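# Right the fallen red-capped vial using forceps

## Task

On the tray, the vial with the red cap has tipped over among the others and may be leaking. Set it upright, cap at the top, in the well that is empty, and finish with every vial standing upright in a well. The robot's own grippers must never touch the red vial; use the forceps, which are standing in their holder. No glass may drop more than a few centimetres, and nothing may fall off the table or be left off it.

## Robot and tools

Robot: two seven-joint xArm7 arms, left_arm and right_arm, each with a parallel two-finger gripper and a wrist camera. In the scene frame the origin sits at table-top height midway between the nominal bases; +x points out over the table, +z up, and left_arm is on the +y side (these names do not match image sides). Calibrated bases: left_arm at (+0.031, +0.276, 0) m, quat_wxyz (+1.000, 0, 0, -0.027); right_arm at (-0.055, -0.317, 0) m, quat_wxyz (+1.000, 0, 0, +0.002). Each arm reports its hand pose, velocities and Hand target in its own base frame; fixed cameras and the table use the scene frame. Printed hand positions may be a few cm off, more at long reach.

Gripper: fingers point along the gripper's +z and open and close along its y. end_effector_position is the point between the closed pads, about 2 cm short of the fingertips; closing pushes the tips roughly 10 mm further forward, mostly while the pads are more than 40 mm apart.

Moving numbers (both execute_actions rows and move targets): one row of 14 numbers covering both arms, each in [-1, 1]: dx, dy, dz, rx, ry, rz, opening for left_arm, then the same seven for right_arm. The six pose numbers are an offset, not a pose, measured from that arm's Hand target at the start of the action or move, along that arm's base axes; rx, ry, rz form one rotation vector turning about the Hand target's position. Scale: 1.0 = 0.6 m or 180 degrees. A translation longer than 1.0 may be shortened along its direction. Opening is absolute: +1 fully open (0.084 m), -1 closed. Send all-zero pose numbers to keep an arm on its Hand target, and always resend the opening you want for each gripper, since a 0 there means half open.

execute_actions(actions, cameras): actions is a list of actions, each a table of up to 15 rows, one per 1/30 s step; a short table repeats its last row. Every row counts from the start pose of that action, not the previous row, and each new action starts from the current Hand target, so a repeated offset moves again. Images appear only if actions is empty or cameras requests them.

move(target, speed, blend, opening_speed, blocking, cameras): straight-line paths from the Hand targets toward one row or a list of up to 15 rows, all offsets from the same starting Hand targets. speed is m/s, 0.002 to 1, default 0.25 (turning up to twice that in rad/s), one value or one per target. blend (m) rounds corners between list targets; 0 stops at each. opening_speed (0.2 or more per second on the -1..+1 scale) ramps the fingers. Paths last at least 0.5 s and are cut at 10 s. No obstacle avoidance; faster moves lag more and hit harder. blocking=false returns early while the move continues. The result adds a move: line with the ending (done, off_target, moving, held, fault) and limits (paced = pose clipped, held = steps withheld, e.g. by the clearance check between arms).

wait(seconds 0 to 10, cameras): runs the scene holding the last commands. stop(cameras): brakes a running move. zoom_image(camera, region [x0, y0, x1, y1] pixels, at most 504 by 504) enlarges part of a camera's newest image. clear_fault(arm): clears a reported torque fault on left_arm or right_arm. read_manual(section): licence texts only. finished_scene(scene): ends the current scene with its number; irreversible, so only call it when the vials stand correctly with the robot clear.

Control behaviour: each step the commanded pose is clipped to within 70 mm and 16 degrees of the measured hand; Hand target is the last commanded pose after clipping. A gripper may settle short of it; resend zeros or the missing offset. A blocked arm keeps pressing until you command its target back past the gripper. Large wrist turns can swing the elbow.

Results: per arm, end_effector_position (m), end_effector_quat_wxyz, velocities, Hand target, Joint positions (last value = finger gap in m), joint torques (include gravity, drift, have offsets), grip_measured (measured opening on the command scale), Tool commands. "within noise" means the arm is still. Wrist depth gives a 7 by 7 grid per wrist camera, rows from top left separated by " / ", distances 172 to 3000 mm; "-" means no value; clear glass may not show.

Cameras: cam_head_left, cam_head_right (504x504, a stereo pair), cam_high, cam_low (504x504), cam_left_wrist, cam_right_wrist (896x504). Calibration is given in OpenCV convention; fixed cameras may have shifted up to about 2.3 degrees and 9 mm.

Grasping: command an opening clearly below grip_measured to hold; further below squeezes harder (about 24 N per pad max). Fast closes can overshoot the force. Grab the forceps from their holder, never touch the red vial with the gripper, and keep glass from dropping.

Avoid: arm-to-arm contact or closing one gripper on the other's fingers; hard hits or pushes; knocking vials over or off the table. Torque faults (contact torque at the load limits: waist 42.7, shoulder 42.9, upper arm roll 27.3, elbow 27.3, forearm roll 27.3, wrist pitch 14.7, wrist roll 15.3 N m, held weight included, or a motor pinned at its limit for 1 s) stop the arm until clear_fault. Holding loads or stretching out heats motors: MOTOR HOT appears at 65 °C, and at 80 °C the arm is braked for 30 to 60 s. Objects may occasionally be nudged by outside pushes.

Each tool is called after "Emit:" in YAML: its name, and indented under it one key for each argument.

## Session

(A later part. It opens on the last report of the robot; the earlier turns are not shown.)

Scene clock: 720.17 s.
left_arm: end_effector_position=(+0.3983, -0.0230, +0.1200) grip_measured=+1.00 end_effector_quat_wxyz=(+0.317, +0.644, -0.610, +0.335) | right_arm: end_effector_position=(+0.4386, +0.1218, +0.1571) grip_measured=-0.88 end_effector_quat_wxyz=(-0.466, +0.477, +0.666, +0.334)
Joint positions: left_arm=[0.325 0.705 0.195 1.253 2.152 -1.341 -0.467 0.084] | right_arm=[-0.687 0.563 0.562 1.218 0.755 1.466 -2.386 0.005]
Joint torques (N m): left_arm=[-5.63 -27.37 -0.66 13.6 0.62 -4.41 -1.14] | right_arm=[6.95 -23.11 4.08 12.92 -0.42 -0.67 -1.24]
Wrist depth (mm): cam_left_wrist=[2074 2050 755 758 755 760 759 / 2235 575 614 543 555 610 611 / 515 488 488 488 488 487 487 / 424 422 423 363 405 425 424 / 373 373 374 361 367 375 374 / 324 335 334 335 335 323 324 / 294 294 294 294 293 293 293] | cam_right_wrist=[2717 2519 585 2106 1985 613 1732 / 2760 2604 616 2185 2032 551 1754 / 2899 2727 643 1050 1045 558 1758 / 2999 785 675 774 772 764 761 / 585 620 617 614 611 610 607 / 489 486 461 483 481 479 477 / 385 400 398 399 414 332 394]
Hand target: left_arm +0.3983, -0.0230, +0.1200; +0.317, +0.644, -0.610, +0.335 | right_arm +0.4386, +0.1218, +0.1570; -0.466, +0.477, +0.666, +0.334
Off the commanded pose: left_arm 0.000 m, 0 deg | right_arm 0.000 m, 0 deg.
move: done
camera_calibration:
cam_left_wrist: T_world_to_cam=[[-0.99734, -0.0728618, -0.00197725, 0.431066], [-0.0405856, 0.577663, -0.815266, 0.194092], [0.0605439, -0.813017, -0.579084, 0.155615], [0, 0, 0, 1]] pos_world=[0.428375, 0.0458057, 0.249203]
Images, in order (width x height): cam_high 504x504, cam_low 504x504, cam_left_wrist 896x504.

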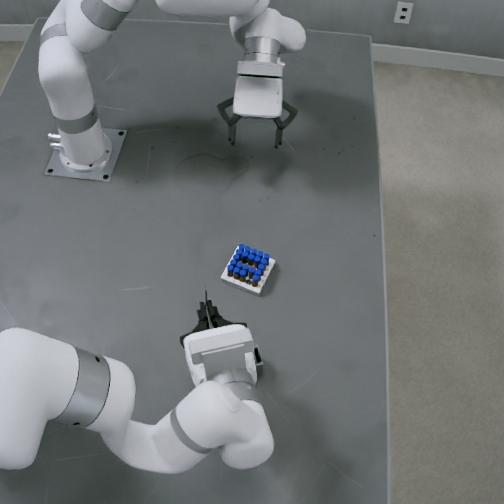

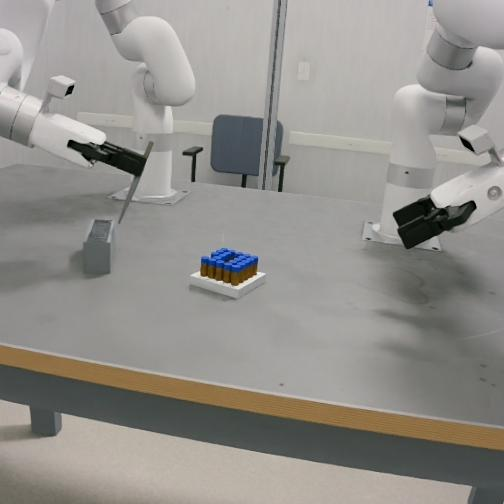

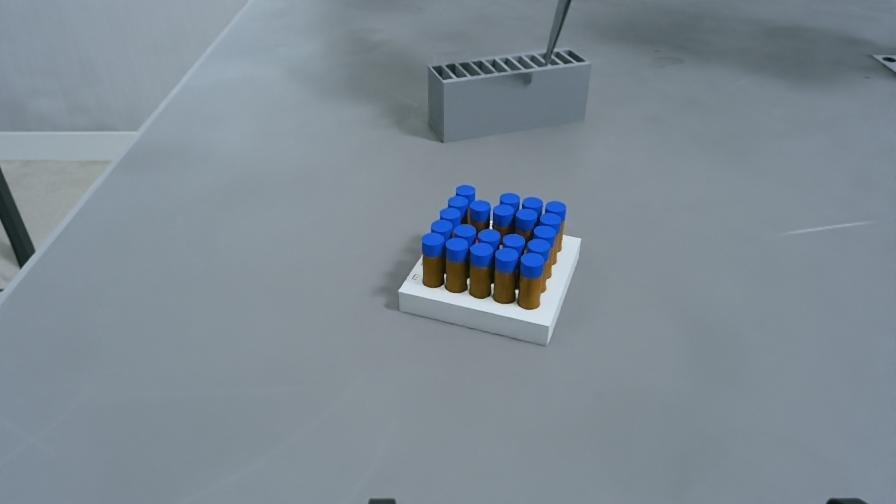

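Emit:
move:
  target:
    - [0,0,0,0,0,0,1, 0,0,0.01,0,0,0,-1]
    - [0,0,0,0,0,0,1, 0.0048,-0.0265,0.01,0,0,0,-1]
  speed: 0.08
  blend: 0.003
  cameras: ["cam_left_wrist","cam_low"]

Emit:
zoom_image:
  camera: "cam_left_wrist"
  region: [500, 0, 600, 100]

Emit:
zoom_image:
  camera: "cam_low"
  region: [70, 160, 150, 260]

Scene clock: 791.40 s.
left_arm: end_effector_position=(+0.3983, -0.0230, +0.1200) grip_measured=+1.00 end_effector_quat_wxyz=(+0.317, +0.644, -0.610, +0.335) | right_arm: end_effector_position=(+0.4415, +0.1060, +0.1630) grip_measured=-0.88 end_effector_quat_wxyz=(-0.466, +0.477, +0.666, +0.334)
Joint positions: left_arm=[0.325 0.705 0.195 1.253 2.152 -1.341 -0.467 0.084] | right_arm=[-0.705 0.566 0.551 1.248 0.737 1.504 -2.38 0.005]
Joint torques (N m): left_arm=[-5.43 -27.37 -0.85 13.5 0.67 -4.39 -1.05] | right_arm=[-7.01 -23.6 3.93 13.37 -0.4 1.95 1.39]
Wrist depth (mm): cam_left_wrist=[2093 2044 760 756 755 760 759 / 2249 575 613 541 555 611 611 / 513 487 487 486 488 487 488 / 423 422 423 363 406 424 422 / 374 374 374 362 366 373 374 / 323 334 334 335 335 324 323 / 294 293 294 294 294 294 294] | cam_right_wrist=[2727 2492 599 2093 2002 633 1711 / 2839 2634 630 2213 2068 568 1785 / 2923 2738 665 1076 1064 556 1795 / - 804 696 792 790 785 780 / 597 634 632 629 627 623 585 / 500 498 472 493 492 490 488 / 394 409 408 407 423 342 402]
Hand target: left_arm +0.3983, -0.0230, +0.1200; +0.317, +0.644, -0.610, +0.335 | right_arm +0.4415, +0.1059, +0.1630; -0.466, +0.477, +0.666, +0.334
Off the commanded pose: left_arm 0.000 m, 0 deg | right_arm 0.000 m, 0 deg.
move: done
camera_calibration:
cam_left_wrist: T_world_to_cam=[[-0.99734, -0.0728618, -0.00197725, 0.431066], [-0.0405856, 0.577663, -0.815266, 0.194092], [0.0605439, -0.813017, -0.579084, 0.155615], [0, 0, 0, 1]] pos_world=[0.428375, 0.0458057, 0.249203]
Images, in order (width x height): cam_low 504x504, cam_left_wrist 896x504.

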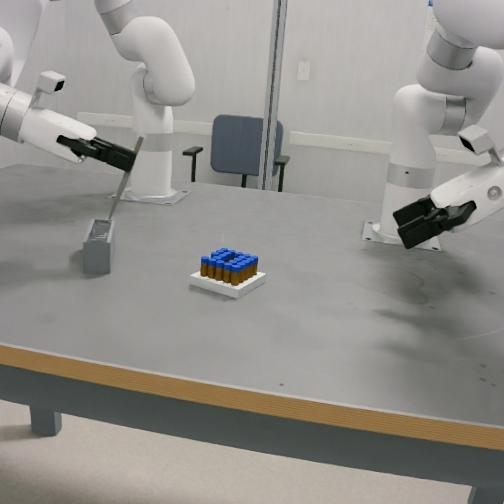

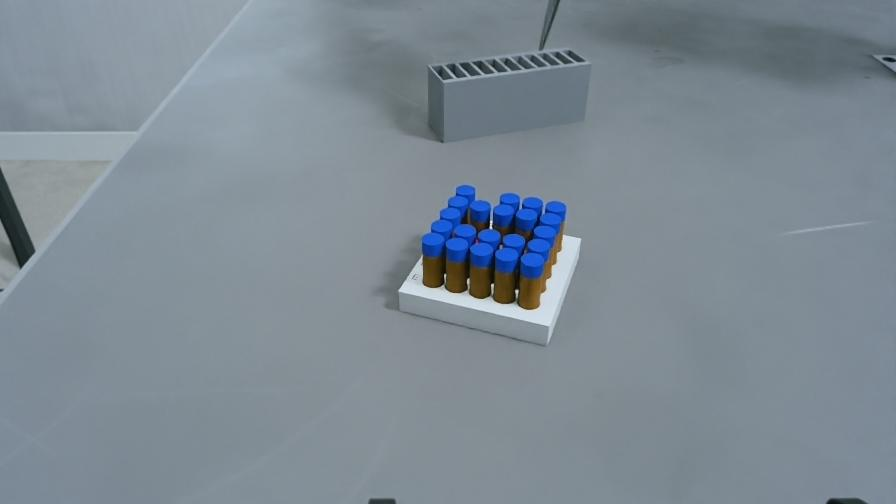

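Scaled by 5.040 from the camera's 896x504 image, which has a finer 1280x720 frame.

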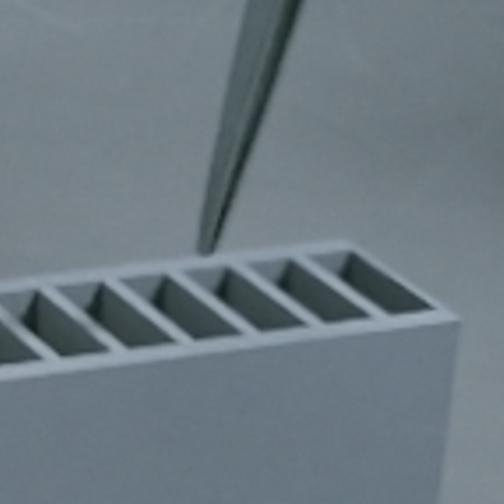

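Scaled by 5.040 from the camera's 504x504 image, which has a finer 720x720 frame.

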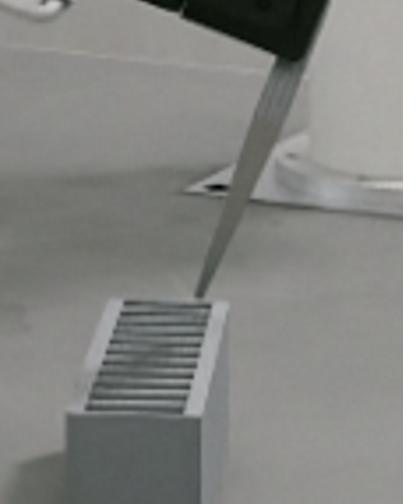

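Emit:
move:
  target: [0,0,0,0,0,0,1, 0.0036,-0.0159,-0.0417,0,0,0,-1]
  speed: 0.06
  cameras: ["cam_left_wrist","cam_low"]

Emit:
zoom_image:
  camera: "cam_left_wrist"
  region: [500, 0, 600, 100]

Emit:
zoom_image:
  camera: "cam_low"
  region: [70, 160, 150, 260]

Scene clock: 810.63 s.
left_arm: end_effector_position=(+0.3983, -0.0230, +0.1200) grip_measured=+1.00 end_effector_quat_wxyz=(+0.317, +0.644, -0.610, +0.335) | right_arm: end_effector_position=(+0.4436, +0.0964, +0.1380) grip_measured=-0.88 end_effector_quat_wxyz=(-0.466, +0.477, +0.666, +0.334)
Joint positions: left_arm=[0.325 0.705 0.195 1.253 2.152 -1.341 -0.467 0.084] | right_arm=[-0.699 0.628 0.529 1.268 0.707 1.482 -2.408 0.005]
Joint torques (N m): left_arm=[-5.29 -27.4 -0.69 13.49 0.81 -4.41 -1.11] | right_arm=[6.65 -25.06 4.4 12.96 -0.46 -0.76 -1.21]
Wrist depth (mm): cam_left_wrist=[2132 2050 757 755 757 755 756 / 2235 573 611 543 554 614 611 / 514 486 488 488 487 487 487 / 422 423 423 364 405 422 423 / 373 374 374 361 367 374 374 / 323 335 335 334 335 324 324 / 294 294 293 293 294 293 294] | cam_right_wrist=[2696 2501 611 2145 2014 610 1745 / 2839 2614 647 2178 2062 557 1790 / 2886 2717 673 977 969 859 950 / 2851 730 685 722 716 713 710 / 579 577 574 573 535 567 563 / 432 452 427 427 446 423 443 / 371 371 370 386 385 319 350]
Hand target: left_arm +0.3983, -0.0230, +0.1200; +0.317, +0.644, -0.610, +0.335 | right_arm +0.4436, +0.0964, +0.1380; -0.466, +0.477, +0.666, +0.334
Off the commanded pose: left_arm 0.000 m, 0 deg | right_arm 0.000 m, 0 deg.
move: done
camera_calibration:
cam_left_wrist: T_world_to_cam=[[-0.99734, -0.0728618, -0.00197725, 0.431066], [-0.0405856, 0.577663, -0.815266, 0.194092], [0.0605439, -0.813017, -0.579084, 0.155615], [0, 0, 0, 1]] pos_world=[0.428375, 0.0458057, 0.249203]
Images, in order (width x height): cam_low 504x504, cam_left_wrist 896x504.

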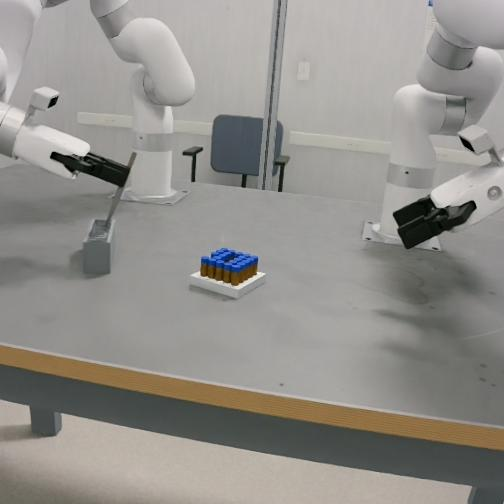

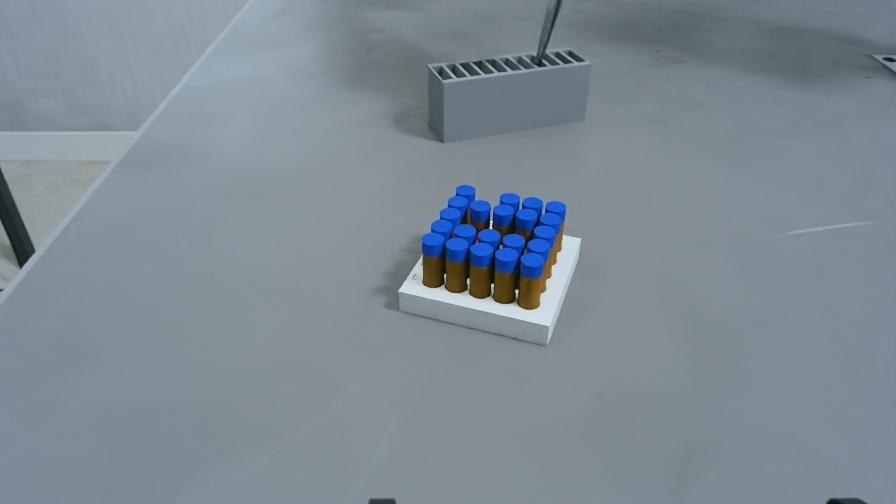

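Scaled by 5.040 from the camera's 896x504 image, which has a finer 1280x720 frame.

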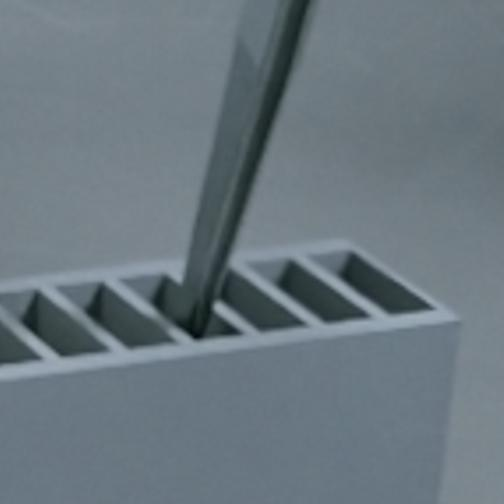

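Scaled by 5.040 from the camera's 504x504 image, which has a finer 720x720 frame.

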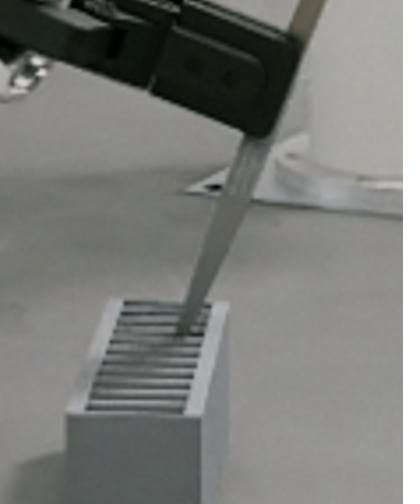

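Emit:
move:
  target: [0,0,0,0,0,0,1, 0.0068,-0.0168,-0.0517,0,0,0,-1]
  speed: 0.06
  cameras: ["cam_left_wrist","cam_low"]

Emit:
zoom_image:
  camera: "cam_left_wrist"
  region: [500, 0, 600, 100]

Emit:
zoom_image:
  camera: "cam_low"
  region: [70, 160, 150, 260]

Scene clock: 821.57 s.
left_arm: end_effector_position=(+0.3983, -0.0230, +0.1200) grip_measured=+1.00 end_effector_quat_wxyz=(+0.317, +0.644, -0.610, +0.335) | right_arm: end_effector_position=(+0.4477, +0.0863, +0.1070) grip_measured=-0.88 end_effector_quat_wxyz=(-0.466, +0.477, +0.666, +0.334)
Joint positions: left_arm=[0.325 0.705 0.195 1.253 2.152 -1.341 -0.467 0.084] | right_arm=[-0.686 0.709 0.503 1.305 0.673 1.458 -2.437 0.005]
Joint torques (N m): left_arm=[-5.21 -27.33 -0.67 13.25 0.58 -4.4 -1.01] | right_arm=[6.68 -26.14 4.85 12.4 -0.47 -0.72 -1.2]
Wrist depth (mm): cam_left_wrist=[2112 2068 759 756 703 758 755 / 2220 574 613 543 557 612 611 / 515 488 488 488 488 489 487 / 424 423 424 363 405 422 423 / 374 374 375 361 367 372 373 / 324 335 335 335 335 323 324 / 293 294 294 294 294 294 294] | cam_right_wrist=[2738 2501 626 2138 1991 579 1741 / 2782 2585 655 2199 2074 554 1785 / 2886 864 687 959 850 842 831 / 643 637 636 632 626 625 619 / 506 503 471 501 497 494 493 / 377 395 394 391 390 323 369 / 325 325 323 337 336 307 307]
Hand target: left_arm +0.3983, -0.0230, +0.1200; +0.317, +0.644, -0.610, +0.335 | right_arm +0.4477, +0.0863, +0.1070; -0.466, +0.477, +0.666, +0.334
Off the commanded pose: left_arm 0.000 m, 0 deg | right_arm 0.000 m, 0 deg.
move: done
camera_calibration:
cam_left_wrist: T_world_to_cam=[[-0.99734, -0.0728618, -0.00197725, 0.431066], [-0.0405856, 0.577663, -0.815266, 0.194092], [0.0605439, -0.813017, -0.579084, 0.155615], [0, 0, 0, 1]] pos_world=[0.428375, 0.0458057, 0.249203]
Images, in order (width x height): cam_low 504x504, cam_left_wrist 896x504.

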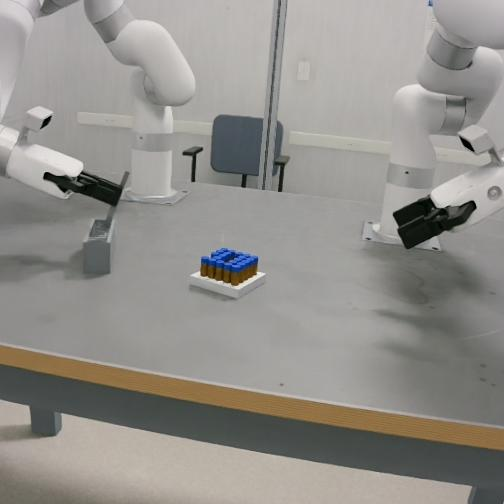

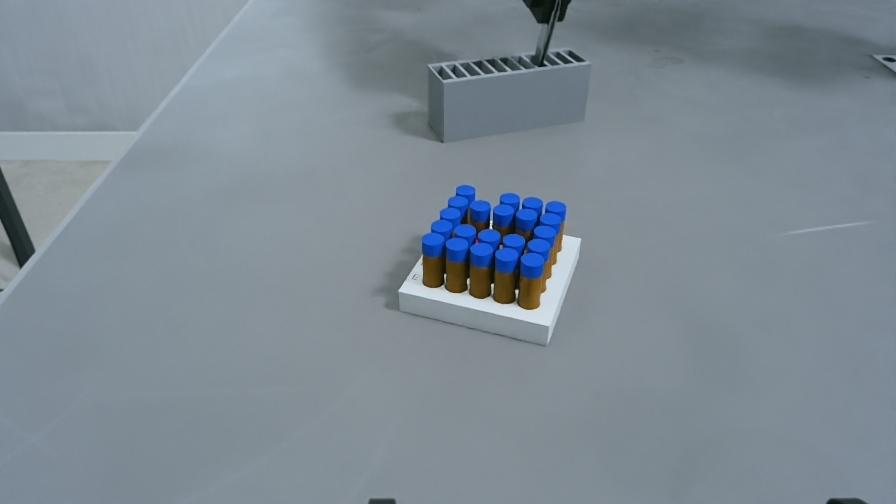

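Scaled by 5.040 from the camera's 896x504 image, which has a finer 1280x720 frame.

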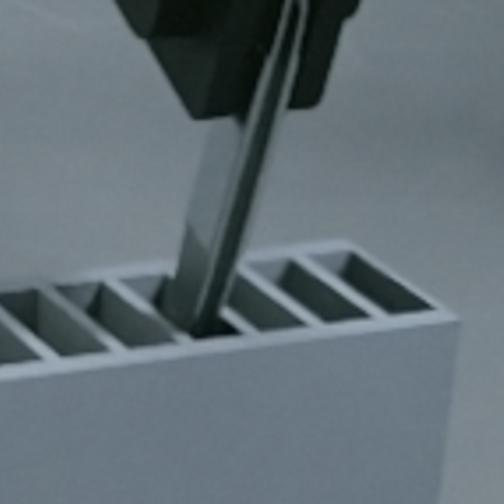

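Scaled by 5.040 from the camera's 504x504 image, which has a finer 720x720 frame.

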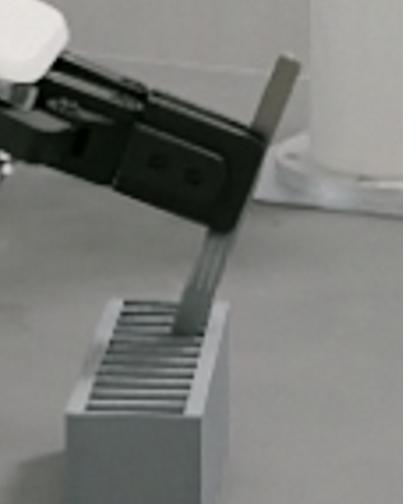

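Emit:
move:
  target: [0,0,0,0,0,0,1, 0,0,0,0,0,0,-0.4]
  opening_speed: 0.5
  cameras: ["cam_left_wrist","cam_low"]

Emit:
zoom_image:
  camera: "cam_left_wrist"
  region: [480, 0, 620, 100]

Emit:
zoom_image:
  camera: "cam_low"
  region: [70, 160, 150, 260]

Scene clock: 828.50 s.
left_arm: end_effector_position=(+0.3983, -0.0230, +0.1200) grip_measured=+1.00 end_effector_quat_wxyz=(+0.317, +0.644, -0.610, +0.335) | right_arm: end_effector_position=(+0.4477, +0.0863, +0.1070) grip_measured=-0.42 end_effector_quat_wxyz=(-0.466, +0.477, +0.666, +0.334)
Joint positions: left_arm=[0.325 0.705 0.195 1.253 2.152 -1.341 -0.467 0.084] | right_arm=[-0.686 0.71 0.503 1.306 0.673 1.458 -2.437 0.026]
Joint torques (N m): left_arm=[-5.25 -27.68 -0.34 13.25 0.59 -4.27 -1.12] | right_arm=[6.5 -26.65 5.15 12.19 -0.22 -0.62 -1.19]
Wrist depth (mm): cam_left_wrist=[2158 2068 756 760 700 758 757 / 2213 575 613 542 555 613 615 / 514 488 488 487 486 487 489 / 423 423 422 364 406 423 423 / 374 374 374 361 368 374 374 / 323 335 334 334 334 323 323 / 294 294 294 294 294 293 294] | cam_right_wrist=[2738 2528 624 2132 1996 579 1732 / 2793 2585 656 2192 2074 556 1772 / 2986 866 686 963 847 840 834 / 640 640 634 630 628 624 618 / 505 502 471 498 498 495 491 / 377 395 393 391 390 324 368 / 325 324 323 323 322 307 307]
Hand target: left_arm +0.3983, -0.0230, +0.1200; +0.317, +0.644, -0.610, +0.335 | right_arm +0.4477, +0.0863, +0.1070; -0.466, +0.477, +0.666, +0.334
Off the commanded pose: left_arm 0.000 m, 0 deg | right_arm 0.000 m, 0 deg.
move: done
camera_calibration:
cam_left_wrist: T_world_to_cam=[[-0.99734, -0.0728618, -0.00197725, 0.431066], [-0.0405856, 0.577663, -0.815266, 0.194092], [0.0605439, -0.813017, -0.579084, 0.155615], [0, 0, 0, 1]] pos_world=[0.428375, 0.0458057, 0.249203]
Images, in order (width x height): cam_low 504x504, cam_left_wrist 896x504.

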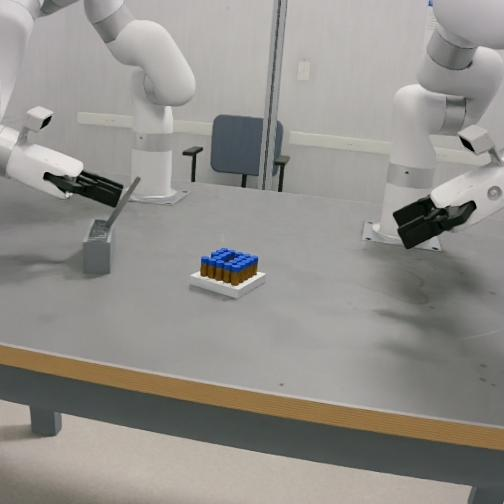

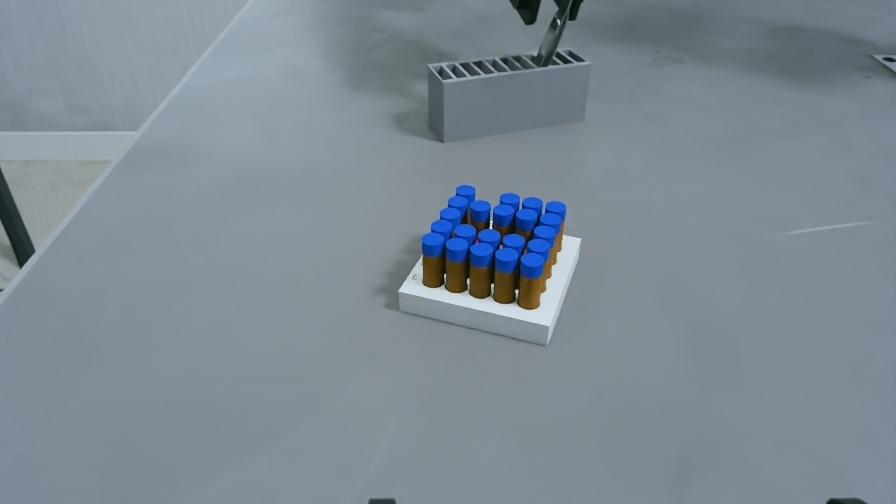

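Scaled by 3.600 from the camera's 896x504 image, which has a finer 1280x720 frame.

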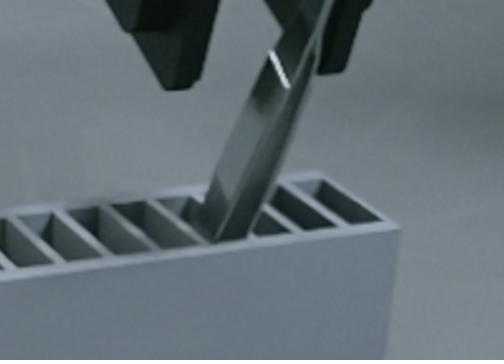

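Scaled by 5.040 from the camera's 504x504 image, which has a finer 720x720 frame.

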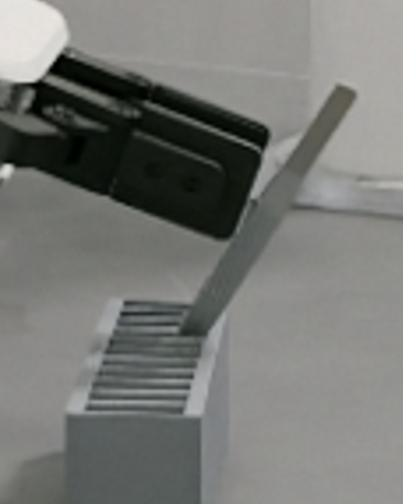

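Emit:
move:
  target:
    - [0,0,0,0,0,0,1, 0.03,-0.089,0.034,0,0,0,-0.4]
    - [0,0,0,0,0,0,1, 0.02,-0.044,0.188,-0.1890,-0.3826,0.4308,-0.1]
    - [0,0,0,0,0,0,1, -0.0195,0.0712,0.11,0.148,-0.4373,0.8871,-0.1]
  speed: [0.15,0.5,0.5]
  blend: [0.01,0.02,0]
  cameras: ["cam_right_wrist","cam_left_wrist","cam_low","cam_high"]

Scene clock: 917.30 s.
left_arm: end_effector_position=(+0.3983, -0.0230, +0.1200) grip_measured=+1.00 end_effector_quat_wxyz=(+0.317, +0.644, -0.610, +0.335) | right_arm: end_effector_position=(+0.4360, +0.1291, +0.1730) grip_measured=-0.11 end_effector_quat_wxyz=(+0.076, +0.806, -0.578, +0.106)
Joint positions: left_arm=[0.325 0.705 0.195 1.253 2.152 -1.341 -0.467 0.084] | right_arm=[-0.443 0.033 0.851 0.968 -0.342 0.995 -4.436 0.039]
Joint torques (N m): left_arm=[-5.3 -27.69 -0.48 13.25 0.55 -4.26 -1.03] | right_arm=[-6.79 -22.13 -1.82 10.33 1.29 -2.91 -1.19]
Wrist depth (mm): cam_left_wrist=[2106 2026 756 754 755 751 757 / 2257 575 613 542 557 610 613 / 513 487 488 486 487 488 487 / 423 423 423 363 404 424 424 / 373 374 373 361 367 374 373 / 324 335 335 334 335 323 324 / 294 294 294 293 294 294 294] | cam_right_wrist=[367 369 366 366 364 363 361 / 354 355 354 352 350 350 349 / 344 343 342 340 339 336 336 / 333 331 331 329 328 327 326 / 324 323 322 321 270 319 318 / 314 313 310 309 305 310 308 / 305 304 303 302 299 300 299]
Hand target: left_arm +0.3983, -0.0230, +0.1200; +0.317, +0.644, -0.610, +0.335 | right_arm +0.4360, +0.1290, +0.1730; +0.076, +0.806, -0.578, +0.106
Off the commanded pose: left_arm 0.000 m, 0 deg | right_arm 0.000 m, 0 deg.
move: done; blend cut to 0 m at target 2
camera_calibration:
cam_left_wrist: T_world_to_cam=[[-0.99734, -0.0728618, -0.00197725, 0.431066], [-0.0405856, 0.577663, -0.815266, 0.194092], [0.0605439, -0.813017, -0.579084, 0.155615], [0, 0, 0, 1]] pos_world=[0.428375, 0.0458057, 0.249203]
cam_right_wrist: T_world_to_cam=[[-0.944588, -0.326747, -0.0314683, 0.499195], [-0.309307, 0.918055, -0.248, 0.127261], [0.109923, -0.224524, -0.968249, 0.277684], [0, 0, 0, 1]] pos_world=[0.480372, 0.108625, 0.316136]
Images, in order (width x height): cam_high 504x504, cam_low 504x504, cam_left_wrist 896x504, cam_right_wrist 896x504.

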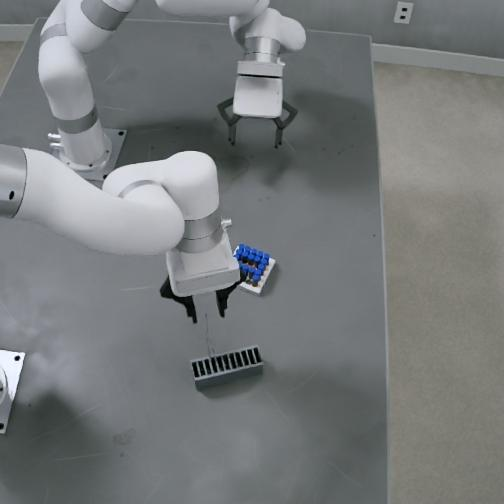

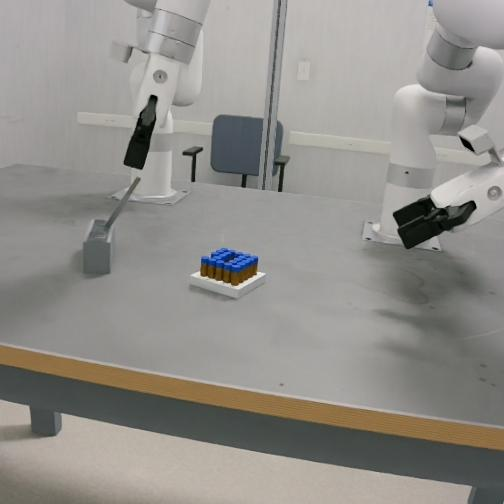

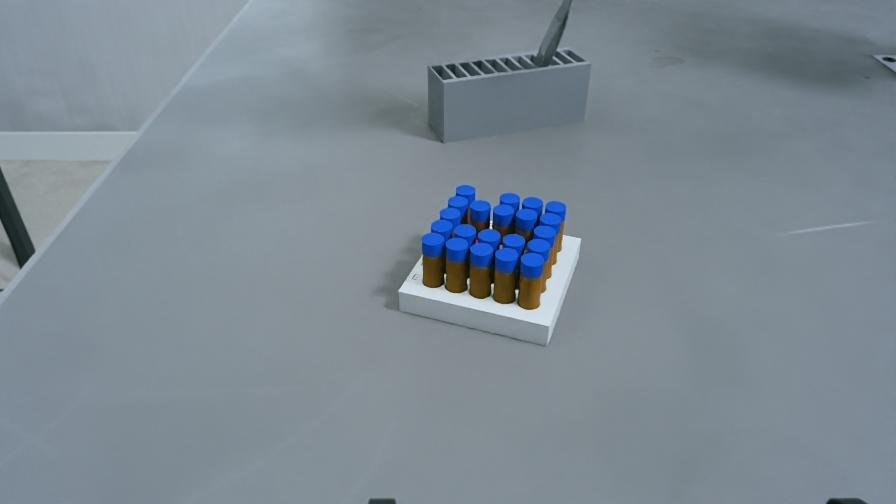

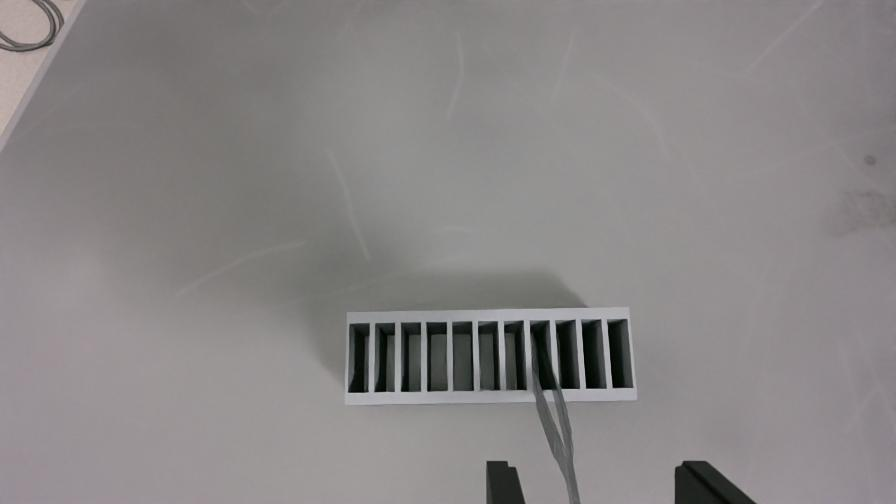

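Emit:
zoom_image:
  camera: "cam_right_wrist"
  region: [470, 290, 670, 504]

Emit:
zoom_image:
  camera: "cam_left_wrist"
  region: [480, 0, 620, 100]

Emit:
zoom_image:
  camera: "cam_low"
  region: [70, 160, 150, 260]

Scaled by 2.355 from the camera's 896x504 image, which has a finer 1280x720 frame.

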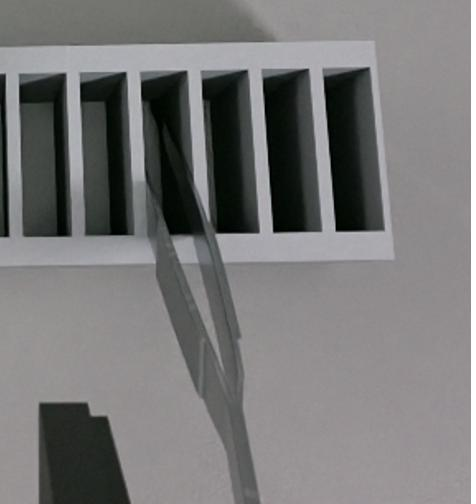

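Scaled by 3.600 from the camera's 896x504 image, which has a finer 1280x720 frame.

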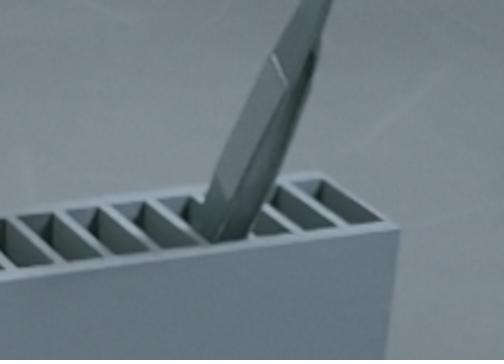

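Scaled by 5.040 from the camera's 504x504 image, which has a finer 720x720 frame.

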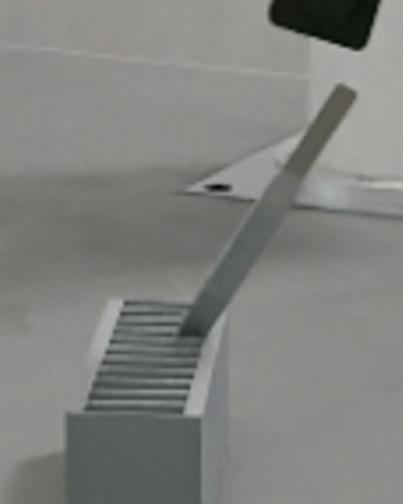

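Emit:
move:
  target:
    - [0,0,0,0,0,0,1, -0.0073,-0.0025,0,0,0,0,-0.1]
    - [0,0,0,0,0,0,1, 0.0035,-0.036,-0.1367,0,0,0,-0.1]
  speed: 0.1
  blend: [0.002,0]
  cameras: ["cam_right_wrist","cam_left_wrist","cam_low"]

Emit:
zoom_image:
  camera: "cam_right_wrist"
  region: [470, 290, 710, 504]

Emit:
zoom_image:
  camera: "cam_low"
  region: [70, 130, 170, 260]

Scene clock: 940.17 s.
left_arm: end_effector_position=(+0.3983, -0.0230, +0.1200) grip_measured=+1.00 end_effector_quat_wxyz=(+0.317, +0.644, -0.610, +0.335) | right_arm: end_effector_position=(+0.4381, +0.1074, +0.0910) grip_measured=-0.11 end_effector_quat_wxyz=(+0.076, +0.806, -0.578, +0.106)
Joint positions: left_arm=[0.325 0.705 0.195 1.253 2.152 -1.341 -0.467 0.084] | right_arm=[-0.436 0.212 0.79 0.872 -0.581 0.815 -4.272 0.039]
Joint torques (N m): left_arm=[-5.21 -27.55 -0.35 12.93 0.36 -4.14 -1.14] | right_arm=[6.71 -14.06 0.28 14.39 -1.62 -2.77 1.45]
Wrist depth (mm): cam_left_wrist=[2087 2050 756 756 562 756 756 / 2192 575 610 542 556 610 610 / 512 488 487 486 488 487 489 / 423 423 424 363 405 422 424 / 374 373 373 360 366 374 373 / 323 335 334 335 334 323 323 / 294 294 294 294 294 294 294] | cam_right_wrist=[274 273 273 271 270 269 268 / 265 263 263 261 260 260 259 / 255 254 254 253 252 250 250 / 247 246 245 245 244 243 242 / 241 240 239 238 236 237 236 / 233 233 186 195 183 226 229 / 226 224 221 178 220 221 222]
Hand target: left_arm +0.3983, -0.0230, +0.1200; +0.317, +0.644, -0.610, +0.335 | right_arm +0.4381, +0.1074, +0.0909; +0.076, +0.806, -0.578, +0.106
Off the commanded pose: left_arm 0.000 m, 0 deg | right_arm 0.000 m, 0 deg.
move: done
camera_calibration:
cam_left_wrist: T_world_to_cam=[[-0.99734, -0.0728618, -0.00197725, 0.431066], [-0.0405856, 0.577663, -0.815266, 0.194092], [0.0605439, -0.813017, -0.579084, 0.155615], [0, 0, 0, 1]] pos_world=[0.428375, 0.0458057, 0.249203]
cam_right_wrist: T_world_to_cam=[[-0.944585, -0.326751, -0.0315003, 0.491514], [-0.309314, 0.918077, -0.247911, 0.127477], [0.109925, -0.22443, -0.968271, 0.19318], [0, 0, 0, 1]] pos_world=[0.482472, 0.086925, 0.234136]
Images, in order (width x height): cam_low 504x504, cam_left_wrist 896x504, cam_right_wrist 896x504.

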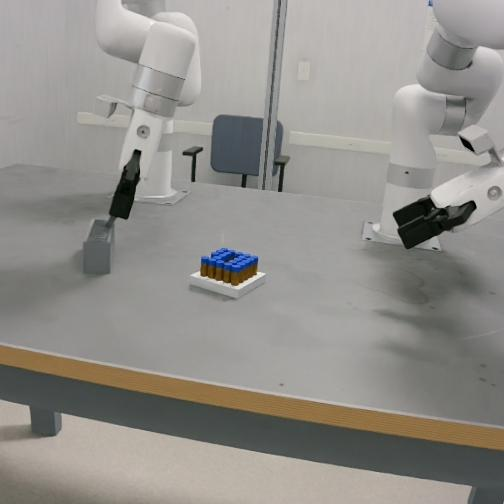

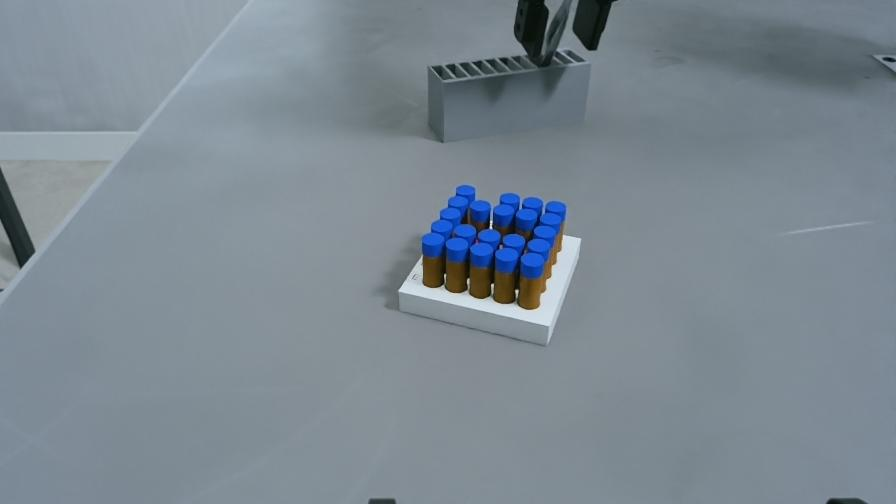

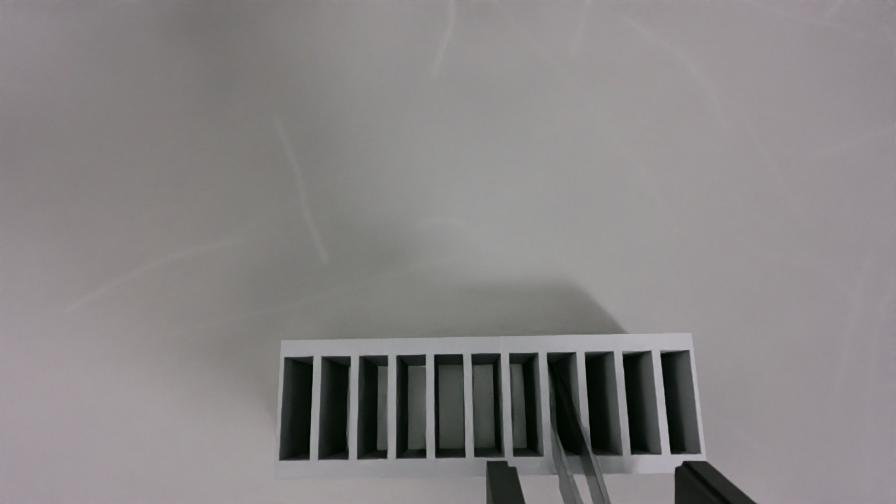

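Scaled by 2.100 from the camera's 896x504 image, which has a finer 1280x720 frame.

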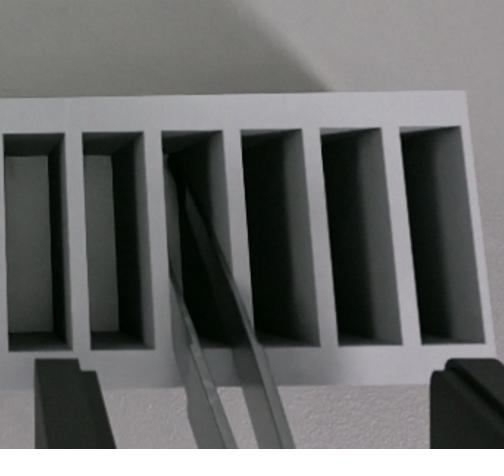

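Scaled by 3.877 from the camera's 504x504 image, which has a finer 720x720 frame.

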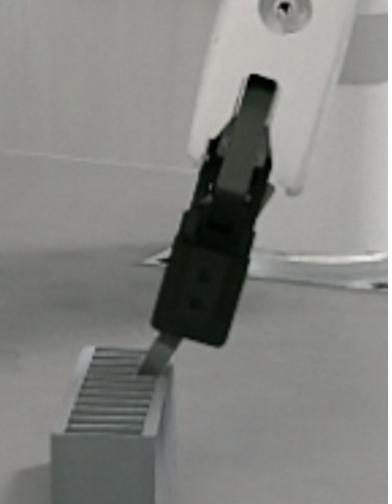

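Emit:
move:
  target: [0,0,0,0,0,0,1, 0,0,0,0,0,0,-1]
  opening_speed: 0.6
  cameras: ["cam_right_wrist"]

Emit:
zoom_image:
  camera: "cam_right_wrist"
  region: [470, 290, 710, 504]

Scene clock: 946.73 s.
left_arm: end_effector_position=(+0.3983, -0.0230, +0.1200) grip_measured=+1.00 end_effector_quat_wxyz=(+0.317, +0.644, -0.610, +0.335) | right_arm: end_effector_position=(+0.4381, +0.1074, +0.0909) grip_measured=-0.87 end_effector_quat_wxyz=(+0.076, +0.806, -0.578, +0.106)
Joint positions: left_arm=[0.325 0.705 0.195 1.253 2.152 -1.341 -0.467 0.084] | right_arm=[-0.436 0.212 0.79 0.872 -0.581 0.815 -4.272 0.006]
Joint torques (N m): left_arm=[-5.18 -27.62 -0.29 12.93 0.5 -4.26 -1.18] | right_arm=[6.84 -14.34 0.2 13.71 -1.39 -1.3 1.38]
Wrist depth (mm): cam_left_wrist=[2099 2068 759 759 704 755 757 / 2192 577 609 543 558 615 614 / 513 489 488 488 488 486 489 / 425 422 423 364 407 421 424 / 373 374 374 360 367 375 374 / 323 335 335 335 335 324 323 / 293 294 293 294 293 293 294] | cam_right_wrist=[275 273 273 271 270 269 268 / 265 263 262 261 261 259 259 / 255 254 254 252 251 250 250 / 247 246 245 245 244 243 242 / 241 240 239 238 236 236 236 / 233 232 186 194 183 226 229 / 226 224 221 189 - 221 221]
Hand target: left_arm +0.3983, -0.0230, +0.1200; +0.317, +0.644, -0.610, +0.335 | right_arm +0.4381, +0.1074, +0.0909; +0.076, +0.806, -0.578, +0.106
Off the commanded pose: left_arm 0.000 m, 0 deg | right_arm 0.000 m, 0 deg.
move: done
camera_calibration:
cam_right_wrist: T_world_to_cam=[[-0.944618, -0.326658, -0.0314927, 0.49152], [-0.309216, 0.918086, -0.247998, 0.127449], [0.109924, -0.224525, -0.968248, 0.193184], [0, 0, 0, 1]] pos_world=[0.482472, 0.0869246, 0.234137]
Images, in order (width x height): cam_right_wrist 896x504.

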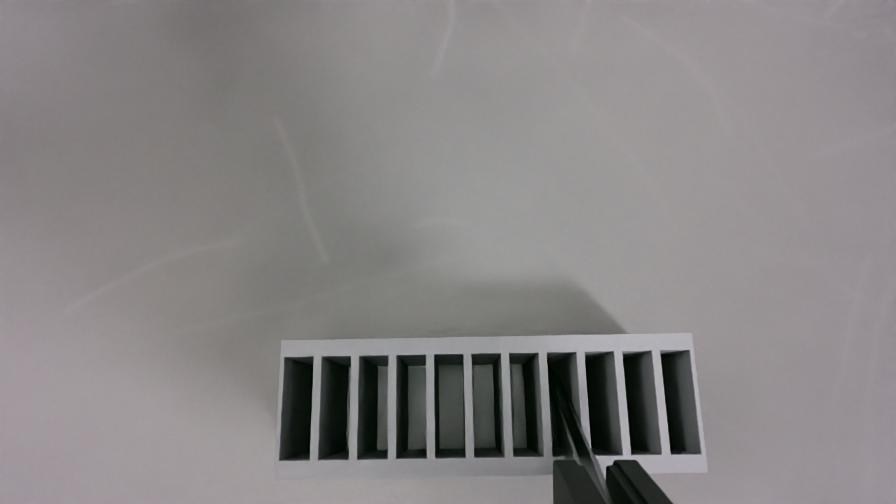

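Scaled by 2.100 from the camera's 896x504 image, which has a finer 1280x720 frame.

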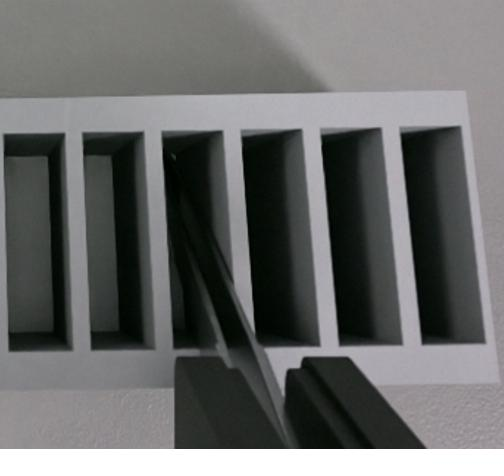

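Emit:
move:
  target:
    - [0,0,0,0,0,0,1, -0.0173,0.0513,0.0938,0,0,0,-1]
    - [0,0,0,0,0,0,1, 0.02,0.154,0.1818,0.1229,0.1202,0.2779,-1]
    - [0,0,0,0,0,0,1, 0.105,0.3207,0.13,0.1229,0.1202,0.2779,-1]
  speed: [0.1,0.25,0.2]
  blend: [0.005,0.02,0]
  cameras: ["cam_right_wrist","cam_left_wrist","cam_low","cam_high"]

Scene clock: 976.97 s.
left_arm: end_effector_position=(+0.3983, -0.0230, +0.1200) grip_measured=+1.00 end_effector_quat_wxyz=(+0.317, +0.644, -0.610, +0.335) | right_arm: end_effector_position=(+0.5011, +0.2998, +0.1689) grip_measured=-0.87 end_effector_quat_wxyz=(-0.023, +0.976, -0.173, -0.128)
Joint positions: left_arm=[0.325 0.705 0.195 1.253 2.152 -1.341 -0.467 0.084] | right_arm=[-0.109 0.753 0.856 1.779 -0.331 1.399 -5.215 0.006]
Joint torques (N m): left_arm=[-5.2 -27.75 -0.49 12.89 0.56 -4.26 -1.12] | right_arm=[6.77 -29.35 8.26 14.24 -1.29 -0.06 0.93]
Wrist depth (mm): cam_left_wrist=[2074 2068 760 321 757 755 759 / 2249 575 611 545 555 613 615 / 514 489 487 489 488 488 488 / 423 422 424 365 406 423 424 / 374 374 374 361 367 375 373 / 323 335 335 334 335 323 323 / 294 294 293 293 294 294 293] | cam_right_wrist=[266 266 265 264 263 263 262 / 276 272 274 273 272 271 270 / 285 284 283 282 281 281 280 / 293 292 291 288 275 288 288 / 303 303 301 296 269 298 297 / 315 314 313 309 285 310 308 / 327 326 322 321 317 321 320]
Hand target: left_arm +0.3983, -0.0230, +0.1200; +0.317, +0.644, -0.610, +0.335 | right_arm +0.5011, +0.2998, +0.1689; -0.023, +0.976, -0.173, -0.128
Off the commanded pose: left_arm 0.000 m, 0 deg | right_arm 0.000 m, 0 deg.
move: done
camera_calibration:
cam_left_wrist: T_world_to_cam=[[-0.99734, -0.0728618, -0.00197725, 0.431066], [-0.0405856, 0.577663, -0.815266, 0.194092], [0.0605439, -0.813017, -0.579084, 0.155615], [0, 0, 0, 1]] pos_world=[0.428375, 0.0458057, 0.249203]
cam_right_wrist: T_world_to_cam=[[-0.352485, -0.93533, -0.0302022, 0.501902], [-0.904197, 0.332079, 0.268609, 0.376161], [-0.241208, 0.121989, -0.962776, 0.376117], [0, 0, 0, 1]] pos_world=[0.607759, 0.298646, 0.276235]
Images, in order (width x height): cam_high 504x504, cam_low 504x504, cam_left_wrist 896x504, cam_right_wrist 896x504.

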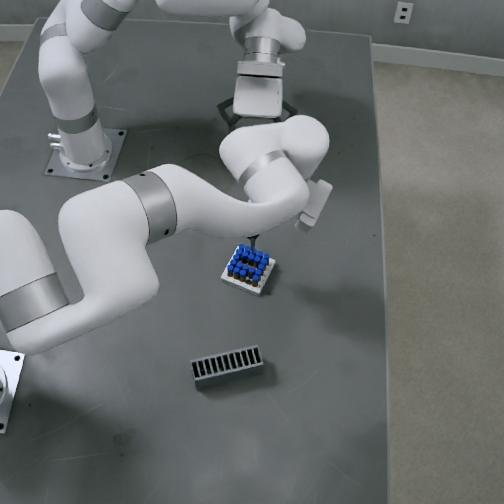

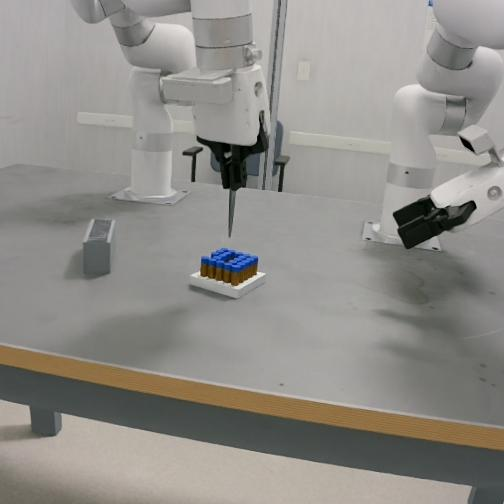

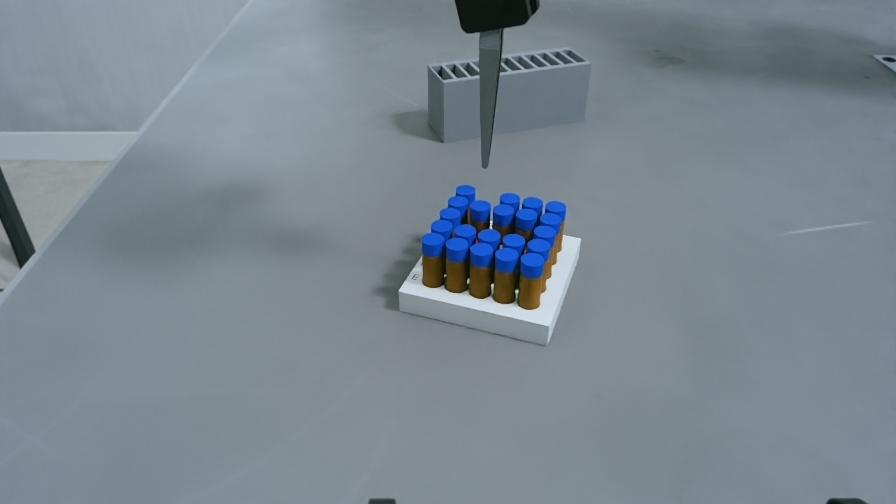

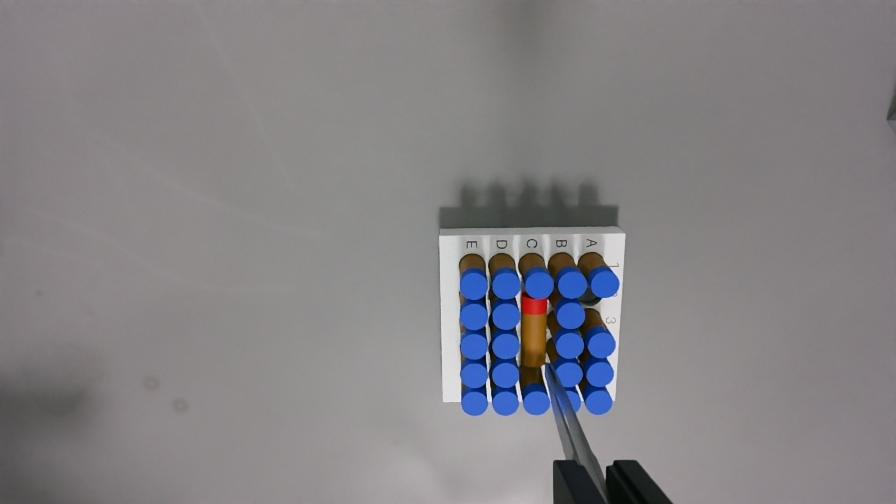

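Emit:
zoom_image:
  camera: "cam_right_wrist"
  region: [430, 220, 640, 504]

Emit:
zoom_image:
  camera: "cam_left_wrist"
  region: [380, 0, 620, 350]

Scaled by 1.775 from the camera's 896x504 image, which has a finer 1280x720 frame.

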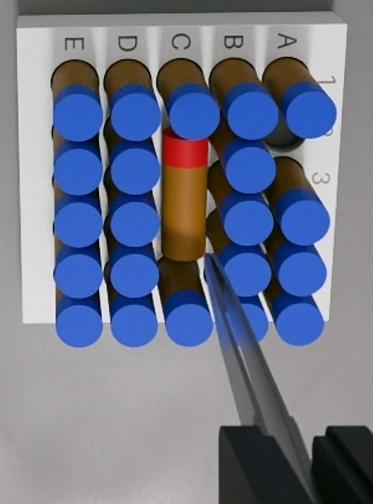

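Scaled by 1.440 from the camera's 896x504 image, which has a finer 1280x720 frame.

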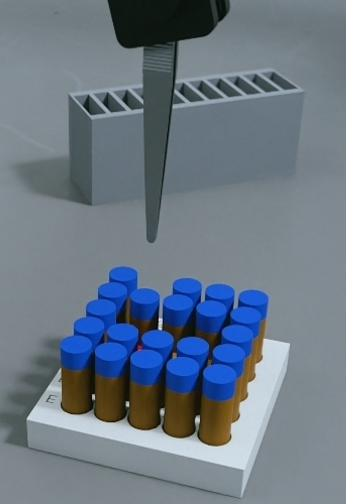

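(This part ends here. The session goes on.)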